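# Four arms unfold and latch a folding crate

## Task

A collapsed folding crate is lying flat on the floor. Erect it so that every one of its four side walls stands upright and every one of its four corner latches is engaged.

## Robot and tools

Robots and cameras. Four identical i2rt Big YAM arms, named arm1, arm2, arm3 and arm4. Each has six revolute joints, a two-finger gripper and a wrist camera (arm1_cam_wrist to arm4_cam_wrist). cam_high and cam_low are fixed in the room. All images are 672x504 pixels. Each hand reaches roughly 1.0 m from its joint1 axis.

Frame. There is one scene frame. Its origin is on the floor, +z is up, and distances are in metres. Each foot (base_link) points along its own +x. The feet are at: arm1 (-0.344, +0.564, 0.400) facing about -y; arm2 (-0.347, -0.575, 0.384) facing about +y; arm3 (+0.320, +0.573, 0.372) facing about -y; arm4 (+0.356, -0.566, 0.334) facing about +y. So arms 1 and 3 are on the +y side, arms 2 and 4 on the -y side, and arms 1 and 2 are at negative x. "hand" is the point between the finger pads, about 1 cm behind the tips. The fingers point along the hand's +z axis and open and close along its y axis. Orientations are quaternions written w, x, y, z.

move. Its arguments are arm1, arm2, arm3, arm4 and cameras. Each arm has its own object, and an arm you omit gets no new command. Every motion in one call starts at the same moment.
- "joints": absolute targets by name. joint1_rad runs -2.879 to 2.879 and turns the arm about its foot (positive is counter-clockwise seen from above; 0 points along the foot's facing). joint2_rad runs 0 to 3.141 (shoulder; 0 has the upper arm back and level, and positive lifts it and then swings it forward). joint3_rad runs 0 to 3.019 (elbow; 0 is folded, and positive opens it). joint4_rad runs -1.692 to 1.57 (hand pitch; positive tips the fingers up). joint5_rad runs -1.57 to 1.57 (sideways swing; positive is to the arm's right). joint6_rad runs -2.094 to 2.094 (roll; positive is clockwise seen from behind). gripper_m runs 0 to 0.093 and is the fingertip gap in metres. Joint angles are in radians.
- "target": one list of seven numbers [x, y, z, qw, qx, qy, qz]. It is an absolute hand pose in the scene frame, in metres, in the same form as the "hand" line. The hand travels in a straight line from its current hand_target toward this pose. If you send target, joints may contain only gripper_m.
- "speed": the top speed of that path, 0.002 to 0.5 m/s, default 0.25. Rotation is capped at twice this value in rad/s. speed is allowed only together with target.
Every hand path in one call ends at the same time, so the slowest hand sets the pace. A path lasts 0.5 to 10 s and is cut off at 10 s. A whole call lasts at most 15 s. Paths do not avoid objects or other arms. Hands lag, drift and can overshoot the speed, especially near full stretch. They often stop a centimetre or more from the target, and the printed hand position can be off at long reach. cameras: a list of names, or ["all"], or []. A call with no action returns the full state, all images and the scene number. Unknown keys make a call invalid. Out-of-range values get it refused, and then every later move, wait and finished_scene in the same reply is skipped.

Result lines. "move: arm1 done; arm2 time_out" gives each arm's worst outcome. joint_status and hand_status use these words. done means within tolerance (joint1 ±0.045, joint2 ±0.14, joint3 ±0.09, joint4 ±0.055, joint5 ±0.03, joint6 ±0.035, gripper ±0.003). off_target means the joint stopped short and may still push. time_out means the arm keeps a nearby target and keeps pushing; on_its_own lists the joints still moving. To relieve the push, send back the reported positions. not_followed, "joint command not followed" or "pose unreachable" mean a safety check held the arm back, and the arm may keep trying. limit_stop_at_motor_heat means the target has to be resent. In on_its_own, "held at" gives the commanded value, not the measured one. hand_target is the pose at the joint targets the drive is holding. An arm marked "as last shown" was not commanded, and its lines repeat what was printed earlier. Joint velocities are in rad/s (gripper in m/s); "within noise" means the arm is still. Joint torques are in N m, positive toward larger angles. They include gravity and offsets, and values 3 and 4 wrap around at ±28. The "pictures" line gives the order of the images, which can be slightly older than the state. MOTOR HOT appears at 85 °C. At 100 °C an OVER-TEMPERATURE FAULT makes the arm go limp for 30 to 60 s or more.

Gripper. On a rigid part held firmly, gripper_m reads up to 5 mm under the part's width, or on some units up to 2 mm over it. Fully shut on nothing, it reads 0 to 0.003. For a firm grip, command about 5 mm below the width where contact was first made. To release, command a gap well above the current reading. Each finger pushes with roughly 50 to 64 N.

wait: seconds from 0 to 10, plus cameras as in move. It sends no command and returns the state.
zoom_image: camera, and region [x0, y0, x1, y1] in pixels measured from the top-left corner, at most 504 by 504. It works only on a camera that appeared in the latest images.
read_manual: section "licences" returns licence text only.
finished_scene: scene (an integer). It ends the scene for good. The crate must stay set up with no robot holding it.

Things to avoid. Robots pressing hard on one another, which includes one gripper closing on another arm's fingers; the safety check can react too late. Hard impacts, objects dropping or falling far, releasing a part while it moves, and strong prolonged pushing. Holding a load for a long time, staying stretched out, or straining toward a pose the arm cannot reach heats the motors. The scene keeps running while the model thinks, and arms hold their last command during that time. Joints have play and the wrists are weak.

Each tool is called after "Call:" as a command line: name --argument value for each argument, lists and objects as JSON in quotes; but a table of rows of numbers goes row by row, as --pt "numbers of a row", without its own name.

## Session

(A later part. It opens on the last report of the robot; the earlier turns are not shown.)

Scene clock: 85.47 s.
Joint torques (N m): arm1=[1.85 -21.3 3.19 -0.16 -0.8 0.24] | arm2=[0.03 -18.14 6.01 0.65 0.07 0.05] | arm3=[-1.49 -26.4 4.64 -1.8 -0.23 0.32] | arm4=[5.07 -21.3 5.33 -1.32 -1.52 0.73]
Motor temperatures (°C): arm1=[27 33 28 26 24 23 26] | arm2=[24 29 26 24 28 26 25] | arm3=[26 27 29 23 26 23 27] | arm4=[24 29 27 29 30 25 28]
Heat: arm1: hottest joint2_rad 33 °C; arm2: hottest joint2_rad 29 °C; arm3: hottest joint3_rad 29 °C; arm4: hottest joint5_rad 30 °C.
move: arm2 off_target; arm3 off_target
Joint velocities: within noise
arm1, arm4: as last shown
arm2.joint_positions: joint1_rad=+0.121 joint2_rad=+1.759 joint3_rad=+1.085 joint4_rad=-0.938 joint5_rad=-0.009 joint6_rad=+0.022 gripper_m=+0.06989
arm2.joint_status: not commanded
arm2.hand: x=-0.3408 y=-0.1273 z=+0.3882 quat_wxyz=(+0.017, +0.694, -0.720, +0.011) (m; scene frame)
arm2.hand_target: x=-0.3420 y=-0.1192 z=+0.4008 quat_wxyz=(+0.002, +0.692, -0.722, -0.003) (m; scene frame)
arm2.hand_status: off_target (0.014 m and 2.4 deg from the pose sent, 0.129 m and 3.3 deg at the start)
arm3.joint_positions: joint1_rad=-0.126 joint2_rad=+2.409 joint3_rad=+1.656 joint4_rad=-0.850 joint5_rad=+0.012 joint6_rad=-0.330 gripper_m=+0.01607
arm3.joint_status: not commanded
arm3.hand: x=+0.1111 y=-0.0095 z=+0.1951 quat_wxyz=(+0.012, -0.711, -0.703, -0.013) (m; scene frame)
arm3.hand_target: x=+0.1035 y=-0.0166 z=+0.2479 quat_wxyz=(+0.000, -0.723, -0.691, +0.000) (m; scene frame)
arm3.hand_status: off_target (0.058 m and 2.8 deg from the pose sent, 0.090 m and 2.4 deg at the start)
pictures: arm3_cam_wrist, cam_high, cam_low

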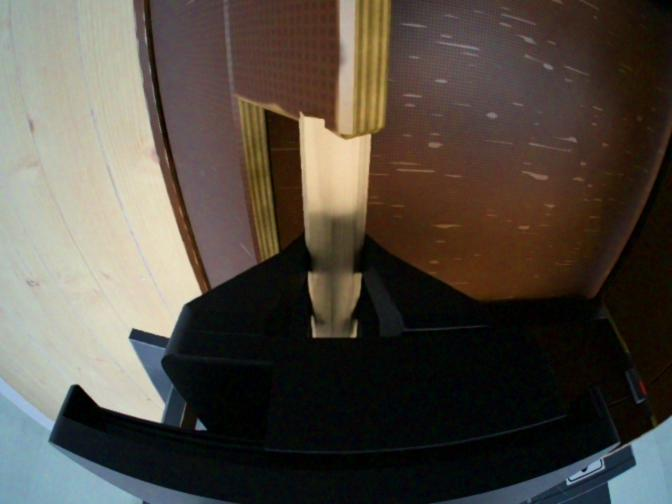

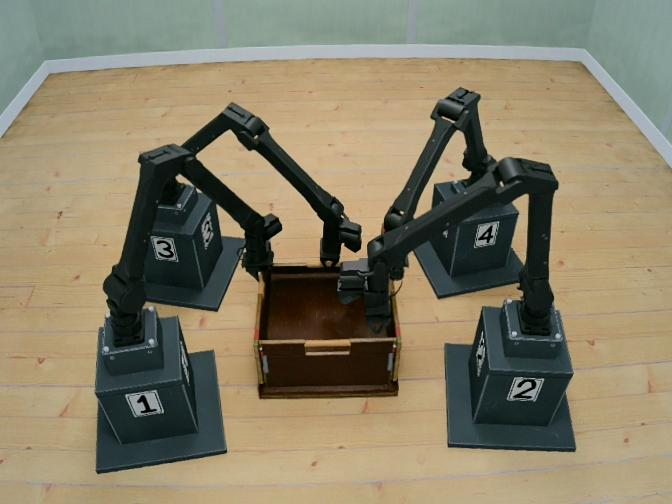

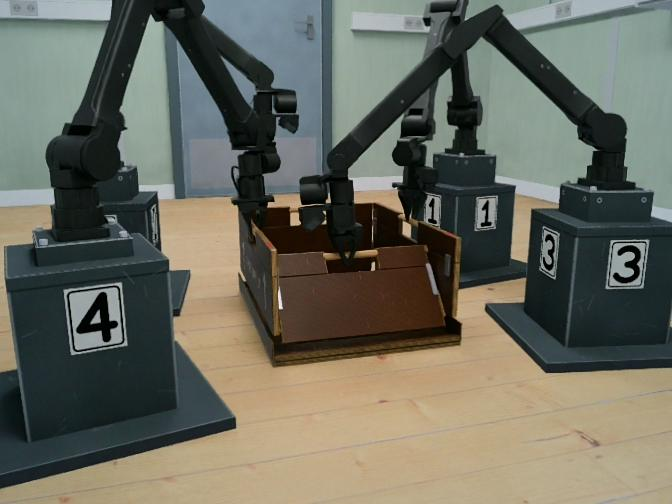

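Call:
move --arm3 '{"target":[0.142,-0.017,0.275,0,0.723,0.6909,0],"speed":0.09}'

Call:
move --arm3 '{"target":[0.187,-0.019,0.286,0,0.723,0.6909,0],"speed":0.09}'

Call:
move --arm3 '{"target":[0.232,-0.021,0.286,0,0.723,0.6909,0],"speed":0.09}'

Call:
move --arm3 '{"target":[0.275,-0.022,0.279,0,0.723,0.6909,0],"speed":0.08}'

Call:
move --arm3 '{"target":[0.315,-0.022,0.268,0,0.723,0.6909,0],"speed":0.06}' --cameras '["cam_high","cam_low"]'

Call:
zoom_image --camera "cam_low" --region '[230, 190, 480, 380]'

Scene clock: 88.27 s.
Joint torques (N m): arm1=[2.2 -21.25 3.11 0.01 -0.84 0.25] | arm2=[0.21 -18.2 6 0.66 0.07 0.06] | arm3=[-1.55 -25.88 4.86 -1.8 -0.08 0.35] | arm4=[5.07 -21.36 5.33 -1.32 -1.52 0.73]
Motor temperatures (°C): arm1=[27 33 28 26 24 23 26] | arm2=[24 29 26 24 28 26 25] | arm3=[26 28 29 23 26 23 27] | arm4=[24 29 27 29 30 25 28]
Heat: arm1: hottest joint2_rad 33 °C; arm2: hottest joint2_rad 29 °C; arm3: hottest joint3_rad 29 °C; arm4: hottest joint5_rad 30 °C.
move: arm3 off_target
Joint velocities: within noise
arm1, arm2, arm4: as last shown
arm2.joint_positions: joint1_rad=+0.121 joint2_rad=+1.759 joint3_rad=+1.085 joint4_rad=-0.938 joint5_rad=-0.009 joint6_rad=+0.024 gripper_m=+0.06989
arm2.hand: x=-0.3408 y=-0.1273 z=+0.3882 quat_wxyz=(+0.017, +0.693, -0.721, +0.011) (m; scene frame)
arm3.joint_positions: joint1_rad=-0.067 joint2_rad=+2.345 joint3_rad=+1.605 joint4_rad=-0.869 joint5_rad=+0.008 joint6_rad=-0.275 gripper_m=+0.01593
arm3.joint_status: not commanded
arm3.hand: x=+0.1493 y=-0.0098 z=+0.2197 quat_wxyz=(+0.012, -0.710, -0.704, -0.016) (m; scene frame)
arm3.hand_target: x=+0.1422 y=-0.0176 z=+0.2719 quat_wxyz=(+0.000, -0.723, -0.691, +0.001) (m; scene frame)
arm3.hand_status: off_target (0.056 m and 3.1 deg from the pose sent, 0.086 m and 2.8 deg at the start)
pictures: none

Scene clock: 89.33 s.
Joint torques (N m): arm1=[1.9 -21.42 3.14 -0.08 -0.85 0.24] | arm2=[0.26 -18.14 6.01 0.66 0.07 0.06] | arm3=[0.62 -25.82 4.77 -1.68 -0.54 0.52] | arm4=[5.13 -21.36 5.33 -1.33 -1.52 0.73]
Motor temperatures (°C): arm1=[27 33 28 26 24 23 26] | arm2=[24 29 26 24 28 26 25] | arm3=[26 28 29 23 26 23 28] | arm4=[24 29 27 29 30 25 28]
Heat: arm1: hottest joint2_rad 33 °C; arm2: hottest joint2_rad 29 °C; arm3: hottest joint3_rad 29 °C; arm4: hottest joint5_rad 30 °C.
move: arm3 off_target
Joint velocities: within noise
arm1, arm2, arm4: as last shown
arm3.joint_positions: joint1_rad=-0.018 joint2_rad=+2.308 joint3_rad=+1.570 joint4_rad=-0.871 joint5_rad=+0.020 joint6_rad=-0.221 gripper_m=+0.01584
arm3.joint_status: not commanded
arm3.hand: x=+0.1779 y=-0.0092 z=+0.2317 quat_wxyz=(+0.018, -0.711, -0.703, -0.012) (m; scene frame)
arm3.hand_target: x=+0.1860 y=-0.0185 z=+0.2823 quat_wxyz=(+0.000, -0.723, -0.691, -0.001) (m; scene frame)
arm3.hand_status: off_target (0.056 m and 3.1 deg from the pose sent, 0.077 m and 3.1 deg at the start)
pictures: none

Scene clock: 90.43 s.
Joint torques (N m): arm1=[2.02 -21.95 3.12 0.02 -0.85 0.25] | arm2=[0.26 -18.2 6 0.68 0.07 0.06] | arm3=[1.03 -24.88 4.74 -1.07 -0.96 0.71] | arm4=[5.07 -21.36 5.33 -1.32 -1.52 0.73]
Motor temperatures (°C): arm1=[27 33 28 26 24 23 26] | arm2=[24 29 25 24 28 26 25] | arm3=[26 28 29 23 26 23 28] | arm4=[24 30 27 29 30 25 28]
Heat: arm1: hottest joint2_rad 33 °C; arm2: hottest joint2_rad 29 °C; arm3: hottest joint3_rad 29 °C; arm4: hottest joint2_rad 30 °C.
move: arm3 off_target
Joint velocities: within noise
arm1, arm2, arm4: as last shown
arm3.joint_positions: joint1_rad=+0.032 joint2_rad=+2.283 joint3_rad=+1.547 joint4_rad=-0.871 joint5_rad=+0.034 joint6_rad=-0.168 gripper_m=+0.01585
arm3.joint_status: not commanded
arm3.hand: x=+0.2061 y=-0.0102 z=+0.2396 quat_wxyz=(+0.023, -0.712, -0.702, -0.006) (m; scene frame)
arm3.hand_target: x=+0.2254 y=-0.0208 z=+0.2839 quat_wxyz=(+0.000, -0.725, -0.689, +0.001) (m; scene frame)
arm3.hand_status: off_target (0.054 m and 3.3 deg from the pose sent, 0.078 m and 3.1 deg at the start)
pictures: none

Scene clock: 91.83 s.
Joint torques (N m): arm1=[2.02 -21.3 3.22 -0.16 -0.83 0.27] | arm2=[0.26 -18.14 5.98 0.65 0.08 0.06] | arm3=[4.13 -23.06 4.51 -0.57 -1.67 0.88] | arm4=[5.13 -21.3 5.34 -1.32 -1.53 0.73]
Motor temperatures (°C): arm1=[27 33 28 26 24 23 26] | arm2=[24 29 25 24 28 26 25] | arm3=[26 28 29 23 26 23 28] | arm4=[24 30 27 29 30 25 28]
Heat: arm1: hottest joint2_rad 33 °C; arm2: hottest joint2_rad 29 °C; arm3: hottest joint3_rad 29 °C; arm4: hottest joint2_rad 30 °C.
move: arm3 off_target
Joint velocities: within noise
arm1, arm2, arm4: as last shown
arm3.joint_positions: joint1_rad=+0.081 joint2_rad=+2.271 joint3_rad=+1.530 joint4_rad=-0.871 joint5_rad=+0.051 joint6_rad=-0.114 gripper_m=+0.01589
arm3.joint_status: not commanded
arm3.hand: x=+0.2327 y=-0.0095 z=+0.2422 quat_wxyz=(+0.032, -0.713, -0.700, -0.002) (m; scene frame)
arm3.hand_target: x=+0.2733 y=-0.0206 z=+0.2758 quat_wxyz=(+0.001, -0.722, -0.692, -0.002) (m; scene frame)
arm3.hand_status: off_target (0.057 m and 3.9 deg from the pose sent, 0.080 m and 3.3 deg at the start)
pictures: none

Scene clock: 93.03 s.
Joint torques (N m): arm1=[1.67 -21.48 3.06 -0.01 -0.86 0.25] | arm2=[0.21 -18.14 5.98 0.68 0.07 0.06] | arm3=[6.07 -21.66 4.53 0.24 -1.98 1.09] | arm4=[5.07 -21.3 5.33 -1.32 -1.53 0.73]
Motor temperatures (°C): arm1=[27 33 28 26 24 23 26] | arm2=[24 29 25 24 28 26 25] | arm3=[26 28 29 23 26 23 28] | arm4=[24 30 27 29 30 25 28]
Heat: arm1: hottest joint2_rad 33 °C; arm2: hottest joint2_rad 29 °C; arm3: hottest joint3_rad 29 °C; arm4: hottest joint2_rad 30 °C.
move: arm3 off_target
Joint velocities: within noise
arm1, arm2, arm4: as last shown
arm3.joint_positions: joint1_rad=+0.120 joint2_rad=+2.266 joint3_rad=+1.524 joint4_rad=-0.871 joint5_rad=+0.058 joint6_rad=-0.073 gripper_m=+0.01595
arm3.joint_status: not commanded
arm3.hand: x=+0.2540 y=-0.0104 z=+0.2433 quat_wxyz=(+0.035, -0.714, -0.699, +0.002) (m; scene frame)
arm3.hand_target: x=+0.3122 y=-0.0209 z=+0.2675 quat_wxyz=(+0.000, -0.721, -0.693, -0.003) (m; scene frame)
arm3.hand_status: off_target (0.067 m and 4.2 deg from the pose sent, 0.087 m and 3.9 deg at the start)
pictures: cam_high, cam_low

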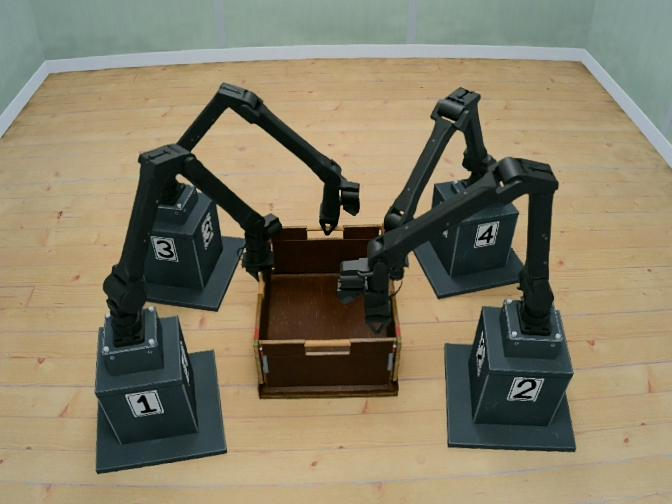

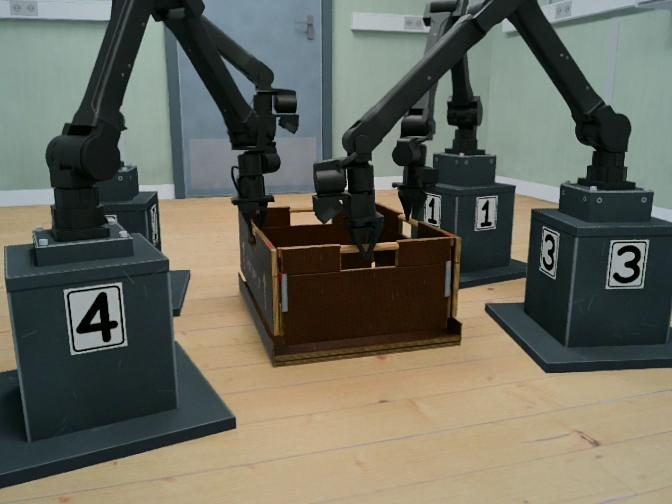

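Scaled by 2.016 from the camera's 672x504 image, which has a finer 960x720 frame.

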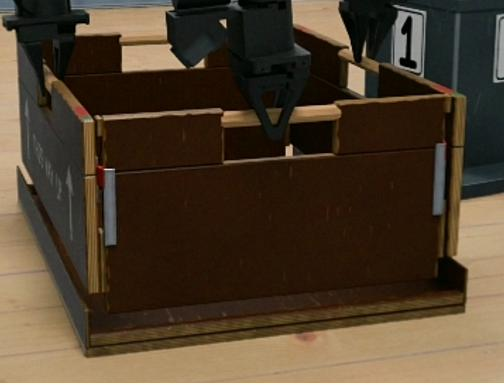

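Call:
move --arm3 '{"target":[0.340,-0.022,0.264,0,0.723,0.6909,0],"speed":0.05}' --cameras '["cam_high","cam_low"]'

Scene clock: 98.47 s.
Joint torques (N m): arm1=[2.61 -21.01 3.08 -0.09 -0.85 0.22] | arm2=[0.21 -18.14 6.01 0.65 0.07 0.06] | arm3=[9.17 -21.77 4.23 0.39 -2.15 1.35] | arm4=[5.13 -21.3 5.34 -1.33 -1.53 0.73]
Motor temperatures (°C): arm1=[27 33 28 26 24 23 26] | arm2=[23 29 25 24 28 26 25] | arm3=[26 29 29 23 28 24 28] | arm4=[24 30 27 29 30 25 28]
Heat: arm1: hottest joint2_rad 33 °C; arm2: hottest joint2_rad 29 °C; arm3: hottest joint2_rad 29 °C; arm4: hottest joint2_rad 30 °C.
move: arm3 off_target
Joint velocities: within noise
arm1, arm2: as last shown
arm3.joint_positions: joint1_rad=+0.121 joint2_rad=+2.266 joint3_rad=+1.521 joint4_rad=-0.865 joint5_rad=+0.065 joint6_rad=-0.066 gripper_m=+0.01598
arm3.joint_status: not commanded
arm3.hand: x=+0.2538 y=-0.0104 z=+0.2425 quat_wxyz=(+0.036, -0.716, -0.697, +0.005) (m; scene frame)
arm3.hand_target: x=+0.3342 y=-0.0179 z=+0.2617 quat_wxyz=(+0.002, -0.721, -0.693, -0.004) (m; scene frame)
arm3.hand_status: off_target (0.090 m and 4.3 deg from the pose sent, 0.089 m and 4.2 deg at the start)
arm4.joint_positions: joint1_rad=+0.596 joint2_rad=+2.059 joint3_rad=+1.242 joint4_rad=-0.749 joint5_rad=+0.042 joint6_rad=-0.739 gripper_m=+0.01688
arm4.joint_status: not commanded
arm4.hand: x=-0.0145 y=-0.1981 z=+0.2412 quat_wxyz=(-0.017, +1.000, -0.015, +0.012) (m; scene frame)
arm4.hand_target: x=-0.0287 y=-0.2249 z=+0.2555 quat_wxyz=(+0.000, +1.000, -0.022, +0.001) (m; scene frame)
arm4.hand_status: not commanded
pictures: cam_high, cam_low

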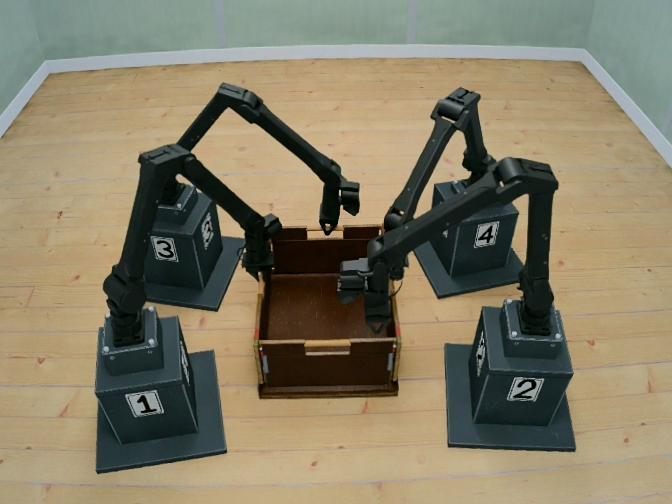

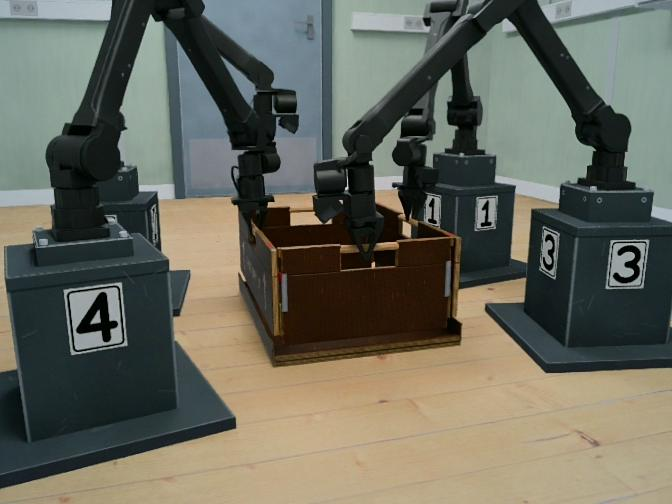

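Call:
move --arm3 '{"target":[0.222,-0.010,0.243,0,0.723,0.6909,0],"speed":0.08}' --cameras '["cam_low"]'

Call:
zoom_image --camera "cam_low" --region '[230, 200, 480, 370]'

Scene clock: 101.30 s.
Joint torques (N m): arm1=[1.79 -21.3 3.12 0.09 -0.83 0.23] | arm2=[0.21 -18.14 6 0.66 0.07 0.06] | arm3=[-3.78 -19.14 4.1 1.21 -0.47 -0.02] | arm4=[5.07 -21.36 5.34 -1.32 -1.53 0.73]
Motor temperatures (°C): arm1=[27 33 28 26 24 23 26] | arm2=[23 28 25 24 28 26 25] | arm3=[26 29 29 23 28 24 28] | arm4=[24 30 27 29 30 25 28]
Heat: arm1: hottest joint2_rad 33 °C; arm2: hottest joint2_rad 28 °C; arm3: hottest joint2_rad 29 °C; arm4: hottest joint2_rad 30 °C.
move: arm3 off_target
Joint velocities: within noise
arm1.joint_positions: joint1_rad=+0.590 joint2_rad=+2.097 joint3_rad=+1.077 joint4_rad=-0.535 joint5_rad=+0.014 joint6_rad=-0.742 gripper_m=+0.01615
arm1.joint_status: not commanded
arm1.hand: x=-0.0155 y=+0.2223 z=+0.2503 quat_wxyz=(+0.002, -0.027, -1.000, +0.013) (m; scene frame)
arm1.hand_target: x=-0.0096 y=+0.2401 z=+0.2543 quat_wxyz=(+0.000, -0.023, -1.000, +0.000) (m; scene frame)
arm1.hand_status: not commanded
arm2, arm4: as last shown
arm3.joint_positions: joint1_rad=+0.101 joint2_rad=+2.262 joint3_rad=+1.510 joint4_rad=-0.848 joint5_rad=+0.017 joint6_rad=-0.103 gripper_m=+0.01598
arm3.joint_status: not commanded
arm3.hand: x=+0.2504 y=-0.0098 z=+0.2417 quat_wxyz=(+0.015, -0.711, -0.703, -0.007) (m; scene frame)
arm3.hand_target: x=+0.2301 y=-0.0080 z=+0.2428 quat_wxyz=(+0.002, -0.722, -0.692, -0.005) (m; scene frame)
arm3.hand_status: off_target (0.028 m and 2.7 deg from the pose sent, 0.032 m and 4.3 deg at the start)
pictures: cam_low

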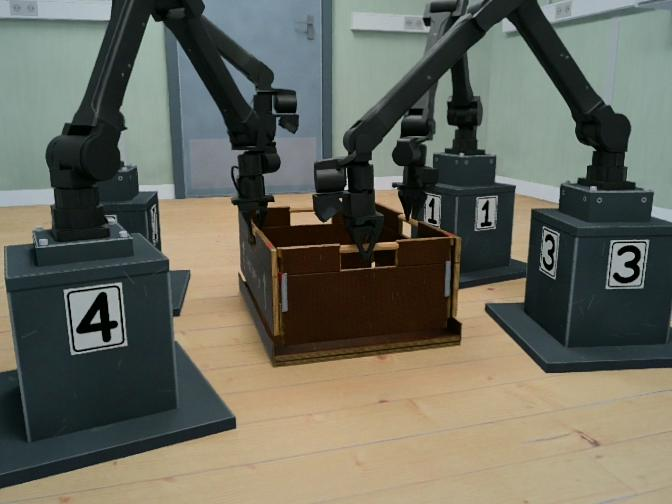

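Scaled by 2.016 from the camera's 672x504 image, which has a finer 960x720 frame.

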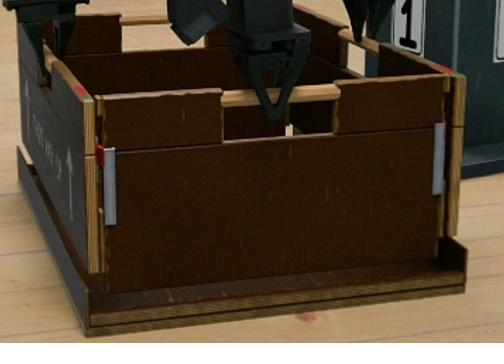

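Call:
move --arm3 '{"target":[0.252,-0.010,0.246,0,0.723,0.6909,0],"speed":0.08}' --arm1 '{"target":[-0.012,0.218,0.254,0,0.0225,0.9997,0],"speed":0.08}' --arm4 '{"target":[-0.024,-0.194,0.248,0,0.9997,-0.0225,0],"speed":0.08}' --cameras '["cam_high","cam_low","arm2_cam_wrist","arm3_cam_wrist"]'

Call:
zoom_image --camera "cam_high" --region '[230, 210, 430, 410]'

Scene clock: 104.67 s.
Joint torques (N m): arm1=[-0.97 -19.96 6 -1.1 -0.67 0.04] | arm2=[0.26 -18.14 6 0.66 0.08 0.06] | arm3=[-0.44 -19.66 3.99 1.09 -0.4 0.32] | arm4=[1.67 -17.9 9.63 -1.65 -1.45 0.24]
Motor temperatures (°C): arm1=[27 33 28 26 24 23 26] | arm2=[23 28 25 24 28 26 25] | arm3=[26 28 29 23 28 24 28] | arm4=[24 30 27 29 30 25 28]
Heat: arm1: hottest joint2_rad 33 °C; arm2: hottest joint2_rad 28 °C; arm3: hottest joint3_rad 29 °C; arm4: hottest joint2_rad 30 °C.
move: arm1 done; arm3 off_target; arm4 off_target
Joint velocities: within noise
arm1.joint_positions: joint1_rad=+0.585 joint2_rad=+2.100 joint3_rad=+1.083 joint4_rad=-0.540 joint5_rad=+0.011 joint6_rad=-0.750 gripper_m=+0.01615
arm1.joint_status: not commanded
arm1.hand: x=-0.0156 y=+0.2201 z=+0.2502 quat_wxyz=(+0.002, -0.026, -1.000, +0.012) (m; scene frame)
arm1.hand_target: x=-0.0119 y=+0.2183 z=+0.2537 quat_wxyz=(+0.000, -0.022, -1.000, +0.000) (m; scene frame)
arm1.hand_status: done (0.006 m and 1.4 deg from the pose sent, 0.007 m and 1.6 deg at the start)
arm2.joint_positions: joint1_rad=+0.121 joint2_rad=+1.759 joint3_rad=+1.085 joint4_rad=-0.938 joint5_rad=-0.009 joint6_rad=+0.024 gripper_m=+0.06989
arm2.joint_status: not commanded
arm2.hand: x=-0.3408 y=-0.1273 z=+0.3882 quat_wxyz=(+0.017, +0.693, -0.721, +0.011) (m; scene frame)
arm2.hand_target: x=-0.3420 y=-0.1192 z=+0.4008 quat_wxyz=(+0.002, +0.692, -0.722, -0.003) (m; scene frame)
arm2.hand_status: not commanded
arm3.joint_positions: joint1_rad=+0.101 joint2_rad=+2.256 joint3_rad=+1.500 joint4_rad=-0.831 joint5_rad=+0.017 joint6_rad=-0.102 gripper_m=+0.01598
arm3.joint_status: not commanded
arm3.hand: x=+0.2504 y=-0.0101 z=+0.2421 quat_wxyz=(+0.011, -0.711, -0.703, -0.002) (m; scene frame)
arm3.hand_target: x=+0.2518 y=-0.0103 z=+0.2464 quat_wxyz=(+0.000, -0.721, -0.693, +0.000) (m; scene frame)
arm3.hand_status: off_target (0.004 m and 2.3 deg from the pose sent, 0.005 m and 2.7 deg at the start)
arm4.joint_positions: joint1_rad=+0.590 joint2_rad=+2.062 joint3_rad=+1.247 joint4_rad=-0.749 joint5_rad=+0.039 joint6_rad=-0.742 gripper_m=+0.01688
arm4.joint_status: not commanded
arm4.hand: x=-0.0138 y=-0.1951 z=+0.2408 quat_wxyz=(-0.016, +1.000, -0.016, +0.011) (m; scene frame)
arm4.hand_target: x=-0.0237 y=-0.1939 z=+0.2478 quat_wxyz=(-0.001, +1.000, -0.023, +0.000) (m; scene frame)
arm4.hand_status: off_target (0.012 m and 2.4 deg from the pose sent, 0.012 m and 2.6 deg at the start)
pictures: arm2_cam_wrist, arm3_cam_wrist, cam_high, cam_low

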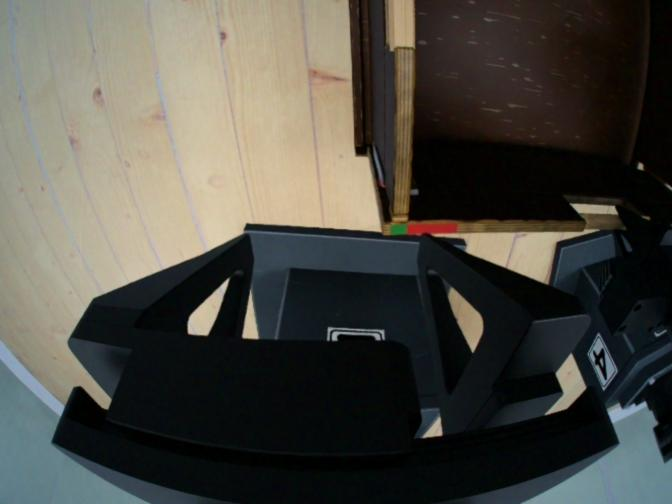

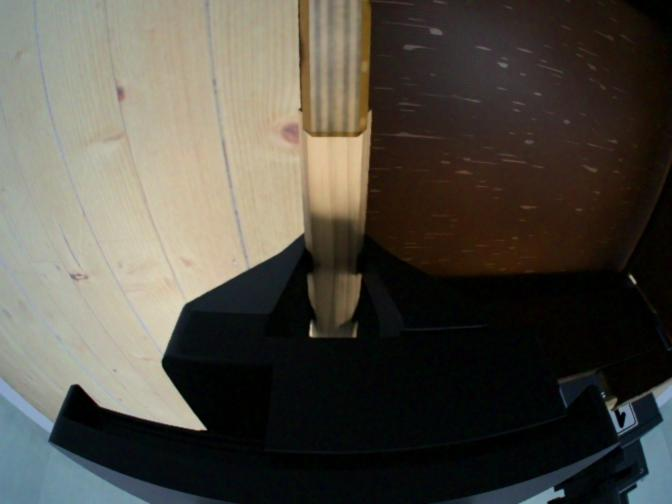

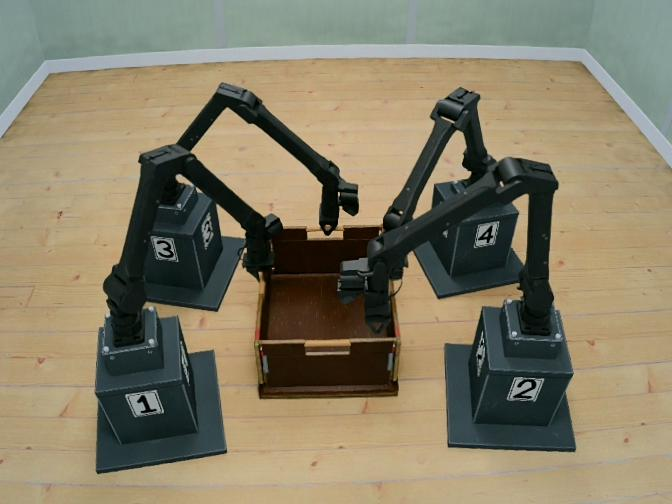

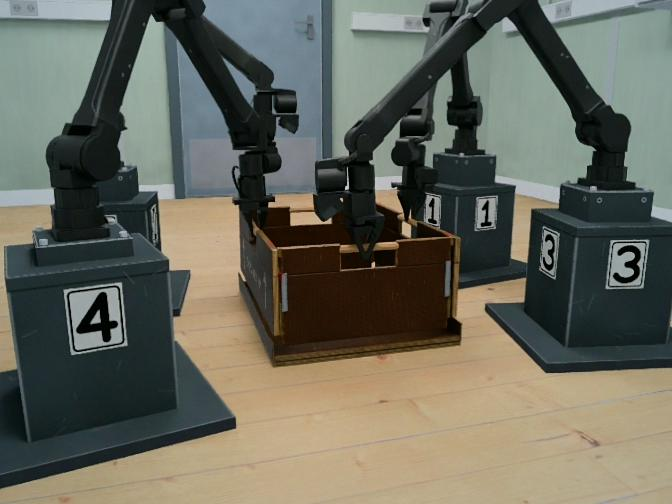

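Scaled by 2.520 from the camera's 672x504 image, which has a finer 960x720 frame.

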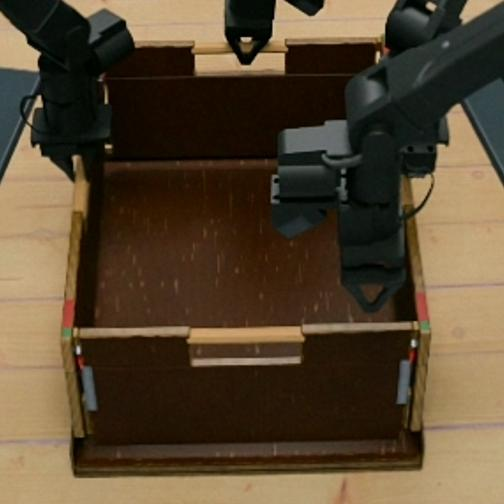

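Call:
move --arm1 '{"joints":{"gripper_m":0.07}}' --arm3 '{"joints":{"gripper_m":0.07}}' --arm4 '{"joints":{"gripper_m":0.07}}' --cameras '[]'

Call:
move --arm1 '{"target":[-0.015,0.219,0.38,0,0.0225,0.9997,0],"speed":0.12}' --arm4 '{"target":[-0.018,-0.195,0.38,0,0.9997,-0.0225,0],"speed":0.12}' --arm3 '{"target":[0.252,-0.010,0.38,0,0.723,0.6909,0],"speed":0.12}' --cameras '["all"]'

Call:
zoom_image --camera "cam_low" --region '[230, 180, 480, 370]'

Call:
zoom_image --camera "cam_high" --region '[230, 210, 430, 410]'

Scene clock: 106.93 s.
Joint torques (N m): arm1=[-0.73 -19.31 5.75 0.36 0.08 -0.05] | arm2=[0.21 -18.14 6 0.68 0.07 0.06] | arm3=[-0.56 -19.96 4.36 0.87 -0.01 0.15] | arm4=[1.79 -18.08 9.4 -0.55 -0.23 0.23]
Motor temperatures (°C): arm1=[27 33 28 26 24 23 26] | arm2=[23 28 25 24 28 26 25] | arm3=[26 28 29 23 28 24 28] | arm4=[24 30 27 29 30 25 28]
Heat: arm1: hottest joint2_rad 33 °C; arm2: hottest joint2_rad 28 °C; arm3: hottest joint3_rad 29 °C; arm4: hottest joint2_rad 30 °C.
move: arm1 done; arm3 done; arm4 done
Joint velocities: within noise
arm1.joint_positions: joint1_rad=+0.596 joint2_rad=+2.097 joint3_rad=+1.086 joint4_rad=-0.574 joint5_rad=-0.007 joint6_rad=-0.750 gripper_m=+0.06989
arm1.joint_status: all done
arm1.hand: x=-0.0137 y=+0.2300 z=+0.2521 quat_wxyz=(+0.005, -0.020, -1.000, -0.005) (m; scene frame)
arm1.hand_target: x=-0.0093 y=+0.2230 z=+0.2542 quat_wxyz=(+0.002, -0.017, -1.000, -0.003) (m; scene frame)
arm1.hand_status: not commanded
arm2: as last shown
arm3.joint_positions: joint1_rad=+0.094 joint2_rad=+2.256 joint3_rad=+1.495 joint4_rad=-0.825 joint5_rad=+0.006 joint6_rad=-0.077 gripper_m=+0.06982
arm3.joint_status: all done
arm3.hand: x=+0.2478 y=-0.0089 z=+0.2408 quat_wxyz=(+0.006, -0.723, -0.691, -0.005) (m; scene frame)
arm3.hand_target: x=+0.2475 y=-0.0097 z=+0.2463 quat_wxyz=(+0.000, -0.726, -0.688, +0.000) (m; scene frame)
arm3.hand_status: not commanded
arm4.joint_positions: joint1_rad=+0.597 joint2_rad=+2.061 joint3_rad=+1.250 joint4_rad=-0.784 joint5_rad=+0.002 joint6_rad=-0.742 gripper_m=+0.06988
arm4.joint_status: all done
arm4.hand: x=-0.0162 y=-0.2072 z=+0.2424 quat_wxyz=(+0.008, +1.000, -0.012, +0.009) (m; scene frame)
arm4.hand_target: x=-0.0259 y=-0.1988 z=+0.2482 quat_wxyz=(+0.002, +1.000, -0.018, +0.002) (m; scene frame)
arm4.hand_status: not commanded
pictures: none
No camera images: "cameras" was empty.

Scene clock: 108.80 s.
Joint torques (N m): arm1=[-0.67 -19.25 8.88 0.14 0.01 -0.02] | arm2=[0.26 -18.14 6 0.65 0.07 0.06] | arm3=[-0.26 -18.32 9.28 -0.18 -0.02 0.15] | arm4=[1.08 -16.5 11.78 -0.55 -0.21 0.15]
Motor temperatures (°C): arm1=[27 33 28 26 24 23 26] | arm2=[23 28 25 24 28 26 25] | arm3=[26 28 29 23 28 24 28] | arm4=[24 30 27 29 30 25 28]
Heat: arm1: hottest joint2_rad 33 °C; arm2: hottest joint2_rad 28 °C; arm3: hottest joint3_rad 29 °C; arm4: hottest joint2_rad 30 °C.
move: arm1 off_target; arm3 off_target; arm4 off_target
Joint velocities: within noise
arm1.joint_positions: joint1_rad=+0.585 joint2_rad=+1.844 joint3_rad=+1.089 joint4_rad=-0.850 joint5_rad=-0.007 joint6_rad=-0.750 gripper_m=+0.06996
arm1.joint_status: not commanded
arm1.hand: x=-0.0242 y=+0.2350 z=+0.3672 quat_wxyz=(+0.012, -0.026, -1.000, -0.012) (m; scene frame)
arm1.hand_target: x=-0.0150 y=+0.2190 z=+0.3791 quat_wxyz=(+0.001, -0.025, -1.000, +0.000) (m; scene frame)
arm1.hand_status: off_target (0.022 m and 2.0 deg from the pose sent, 0.128 m and 0.9 deg at the start)
arm2: as last shown
arm3.joint_positions: joint1_rad=+0.091 joint2_rad=+2.047 joint3_rad=+1.495 joint4_rad=-1.063 joint5_rad=+0.006 joint6_rad=-0.077 gripper_m=+0.06991
arm3.joint_status: not commanded
arm3.hand: x=+0.2478 y=+0.0080 z=+0.3591 quat_wxyz=(+0.015, -0.724, -0.690, -0.016) (m; scene frame)
arm3.hand_target: x=+0.2501 y=-0.0101 z=+0.3798 quat_wxyz=(+0.000, -0.724, -0.690, +0.000) (m; scene frame)
arm3.hand_status: off_target (0.028 m and 2.6 deg from the pose sent, 0.139 m and 0.9 deg at the start)
arm4.joint_positions: joint1_rad=+0.582 joint2_rad=+1.848 joint3_rad=+1.314 joint4_rad=-1.063 joint5_rad=+0.002 joint6_rad=-0.742 gripper_m=+0.06996
arm4.joint_status: not commanded
arm4.hand: x=-0.0079 y=-0.2043 z=+0.3686 quat_wxyz=(+0.008, +1.000, -0.020, +0.010) (m; scene frame)
arm4.hand_target: x=-0.0157 y=-0.1910 z=+0.3801 quat_wxyz=(-0.001, +1.000, -0.027, -0.001) (m; scene frame)
arm4.hand_status: off_target (0.018 m and 1.5 deg from the pose sent, 0.138 m and 1.8 deg at the start)
pictures: arm1_cam_wrist, arm2_cam_wrist, arm3_cam_wrist, arm4_cam_wrist, cam_high, cam_low

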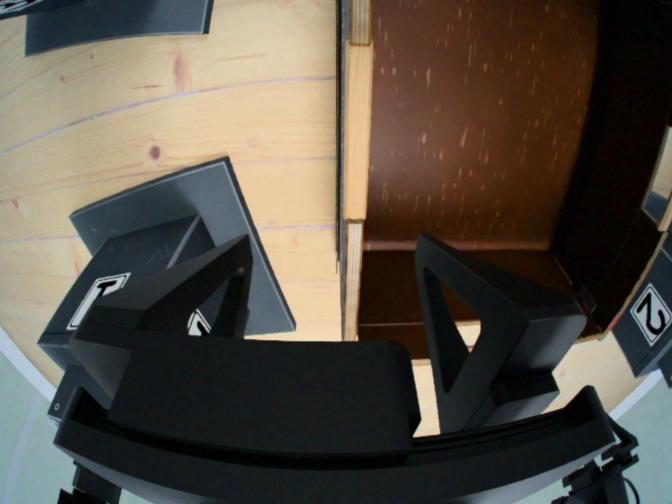

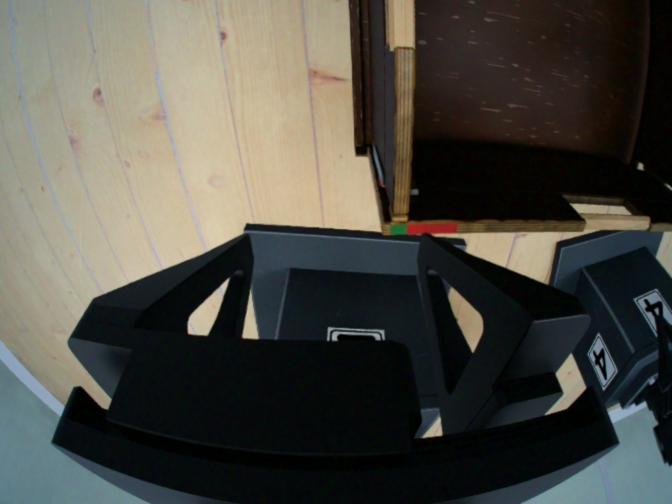

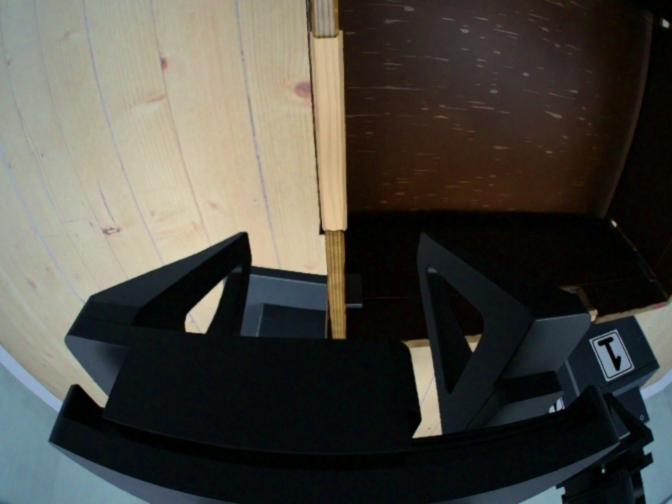

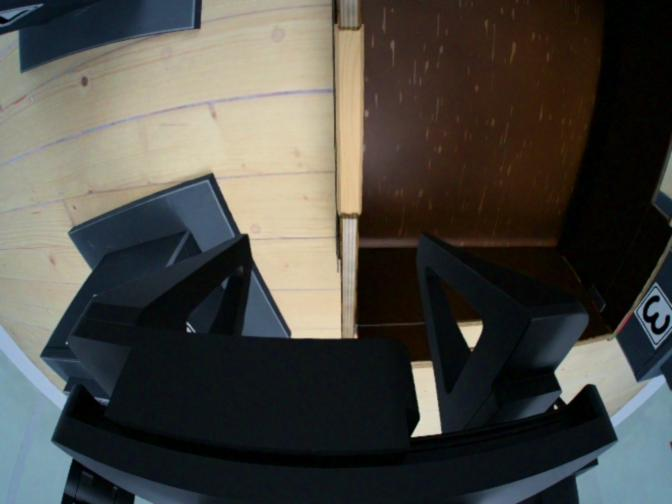

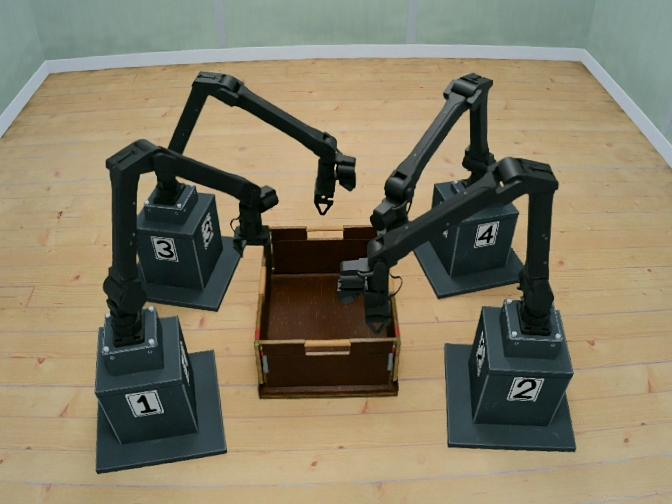

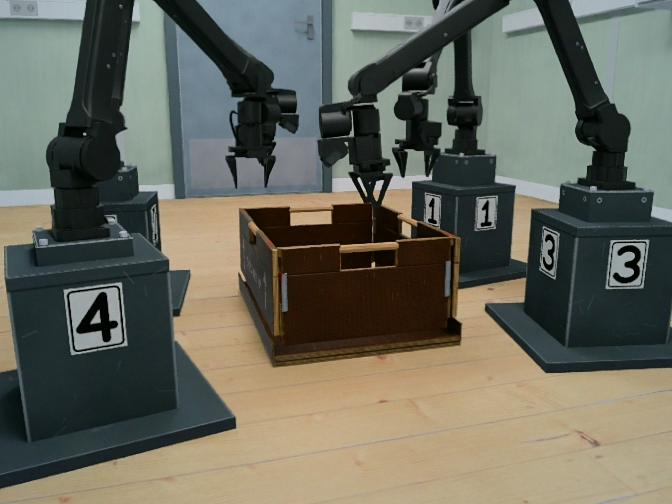

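Scaled by 2.016 from the camera's 672x504 image, which has a finer 960x720 frame.

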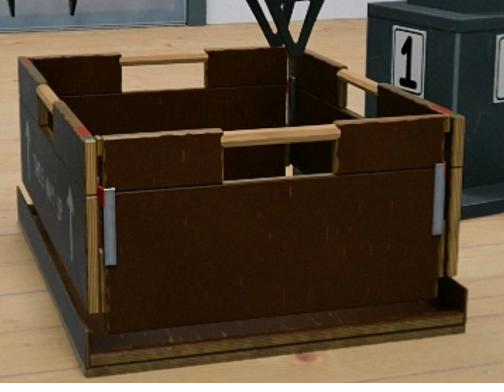

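Scaled by 2.520 from the camera's 672x504 image, which has a finer 960x720 frame.

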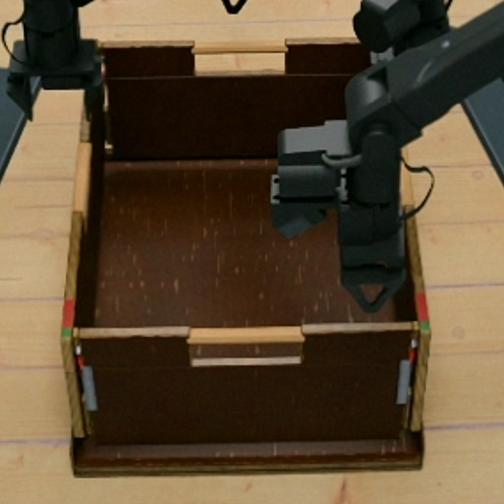

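Call:
zoom_image --camera "cam_low" --region '[420, 220, 475, 320]'

Call:
zoom_image --camera "cam_low" --region '[255, 230, 315, 330]'

Call:
zoom_image --camera "cam_high" --region '[255, 215, 315, 275]'

Scaled by 5.040 from the camera's 672x504 image, which has a finer 960x720 frame.

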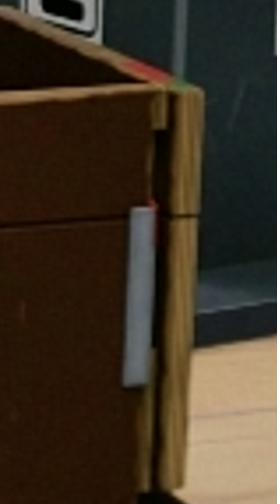

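Scaled by 5.040 from the camera's 672x504 image, which has a finer 960x720 frame.

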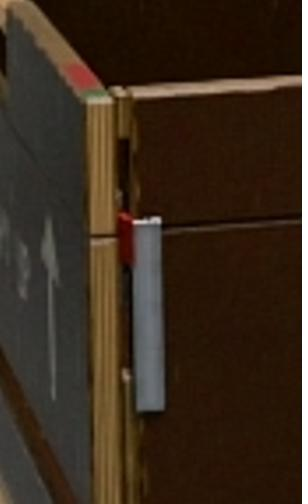

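Scaled by 8.400 from the camera's 672x504 image, which has a finer 960x720 frame.

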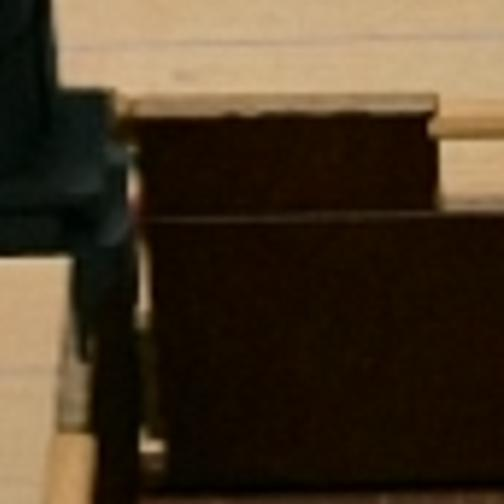

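Call:
finished_scene --scene 2

The scene is finished: the task was done.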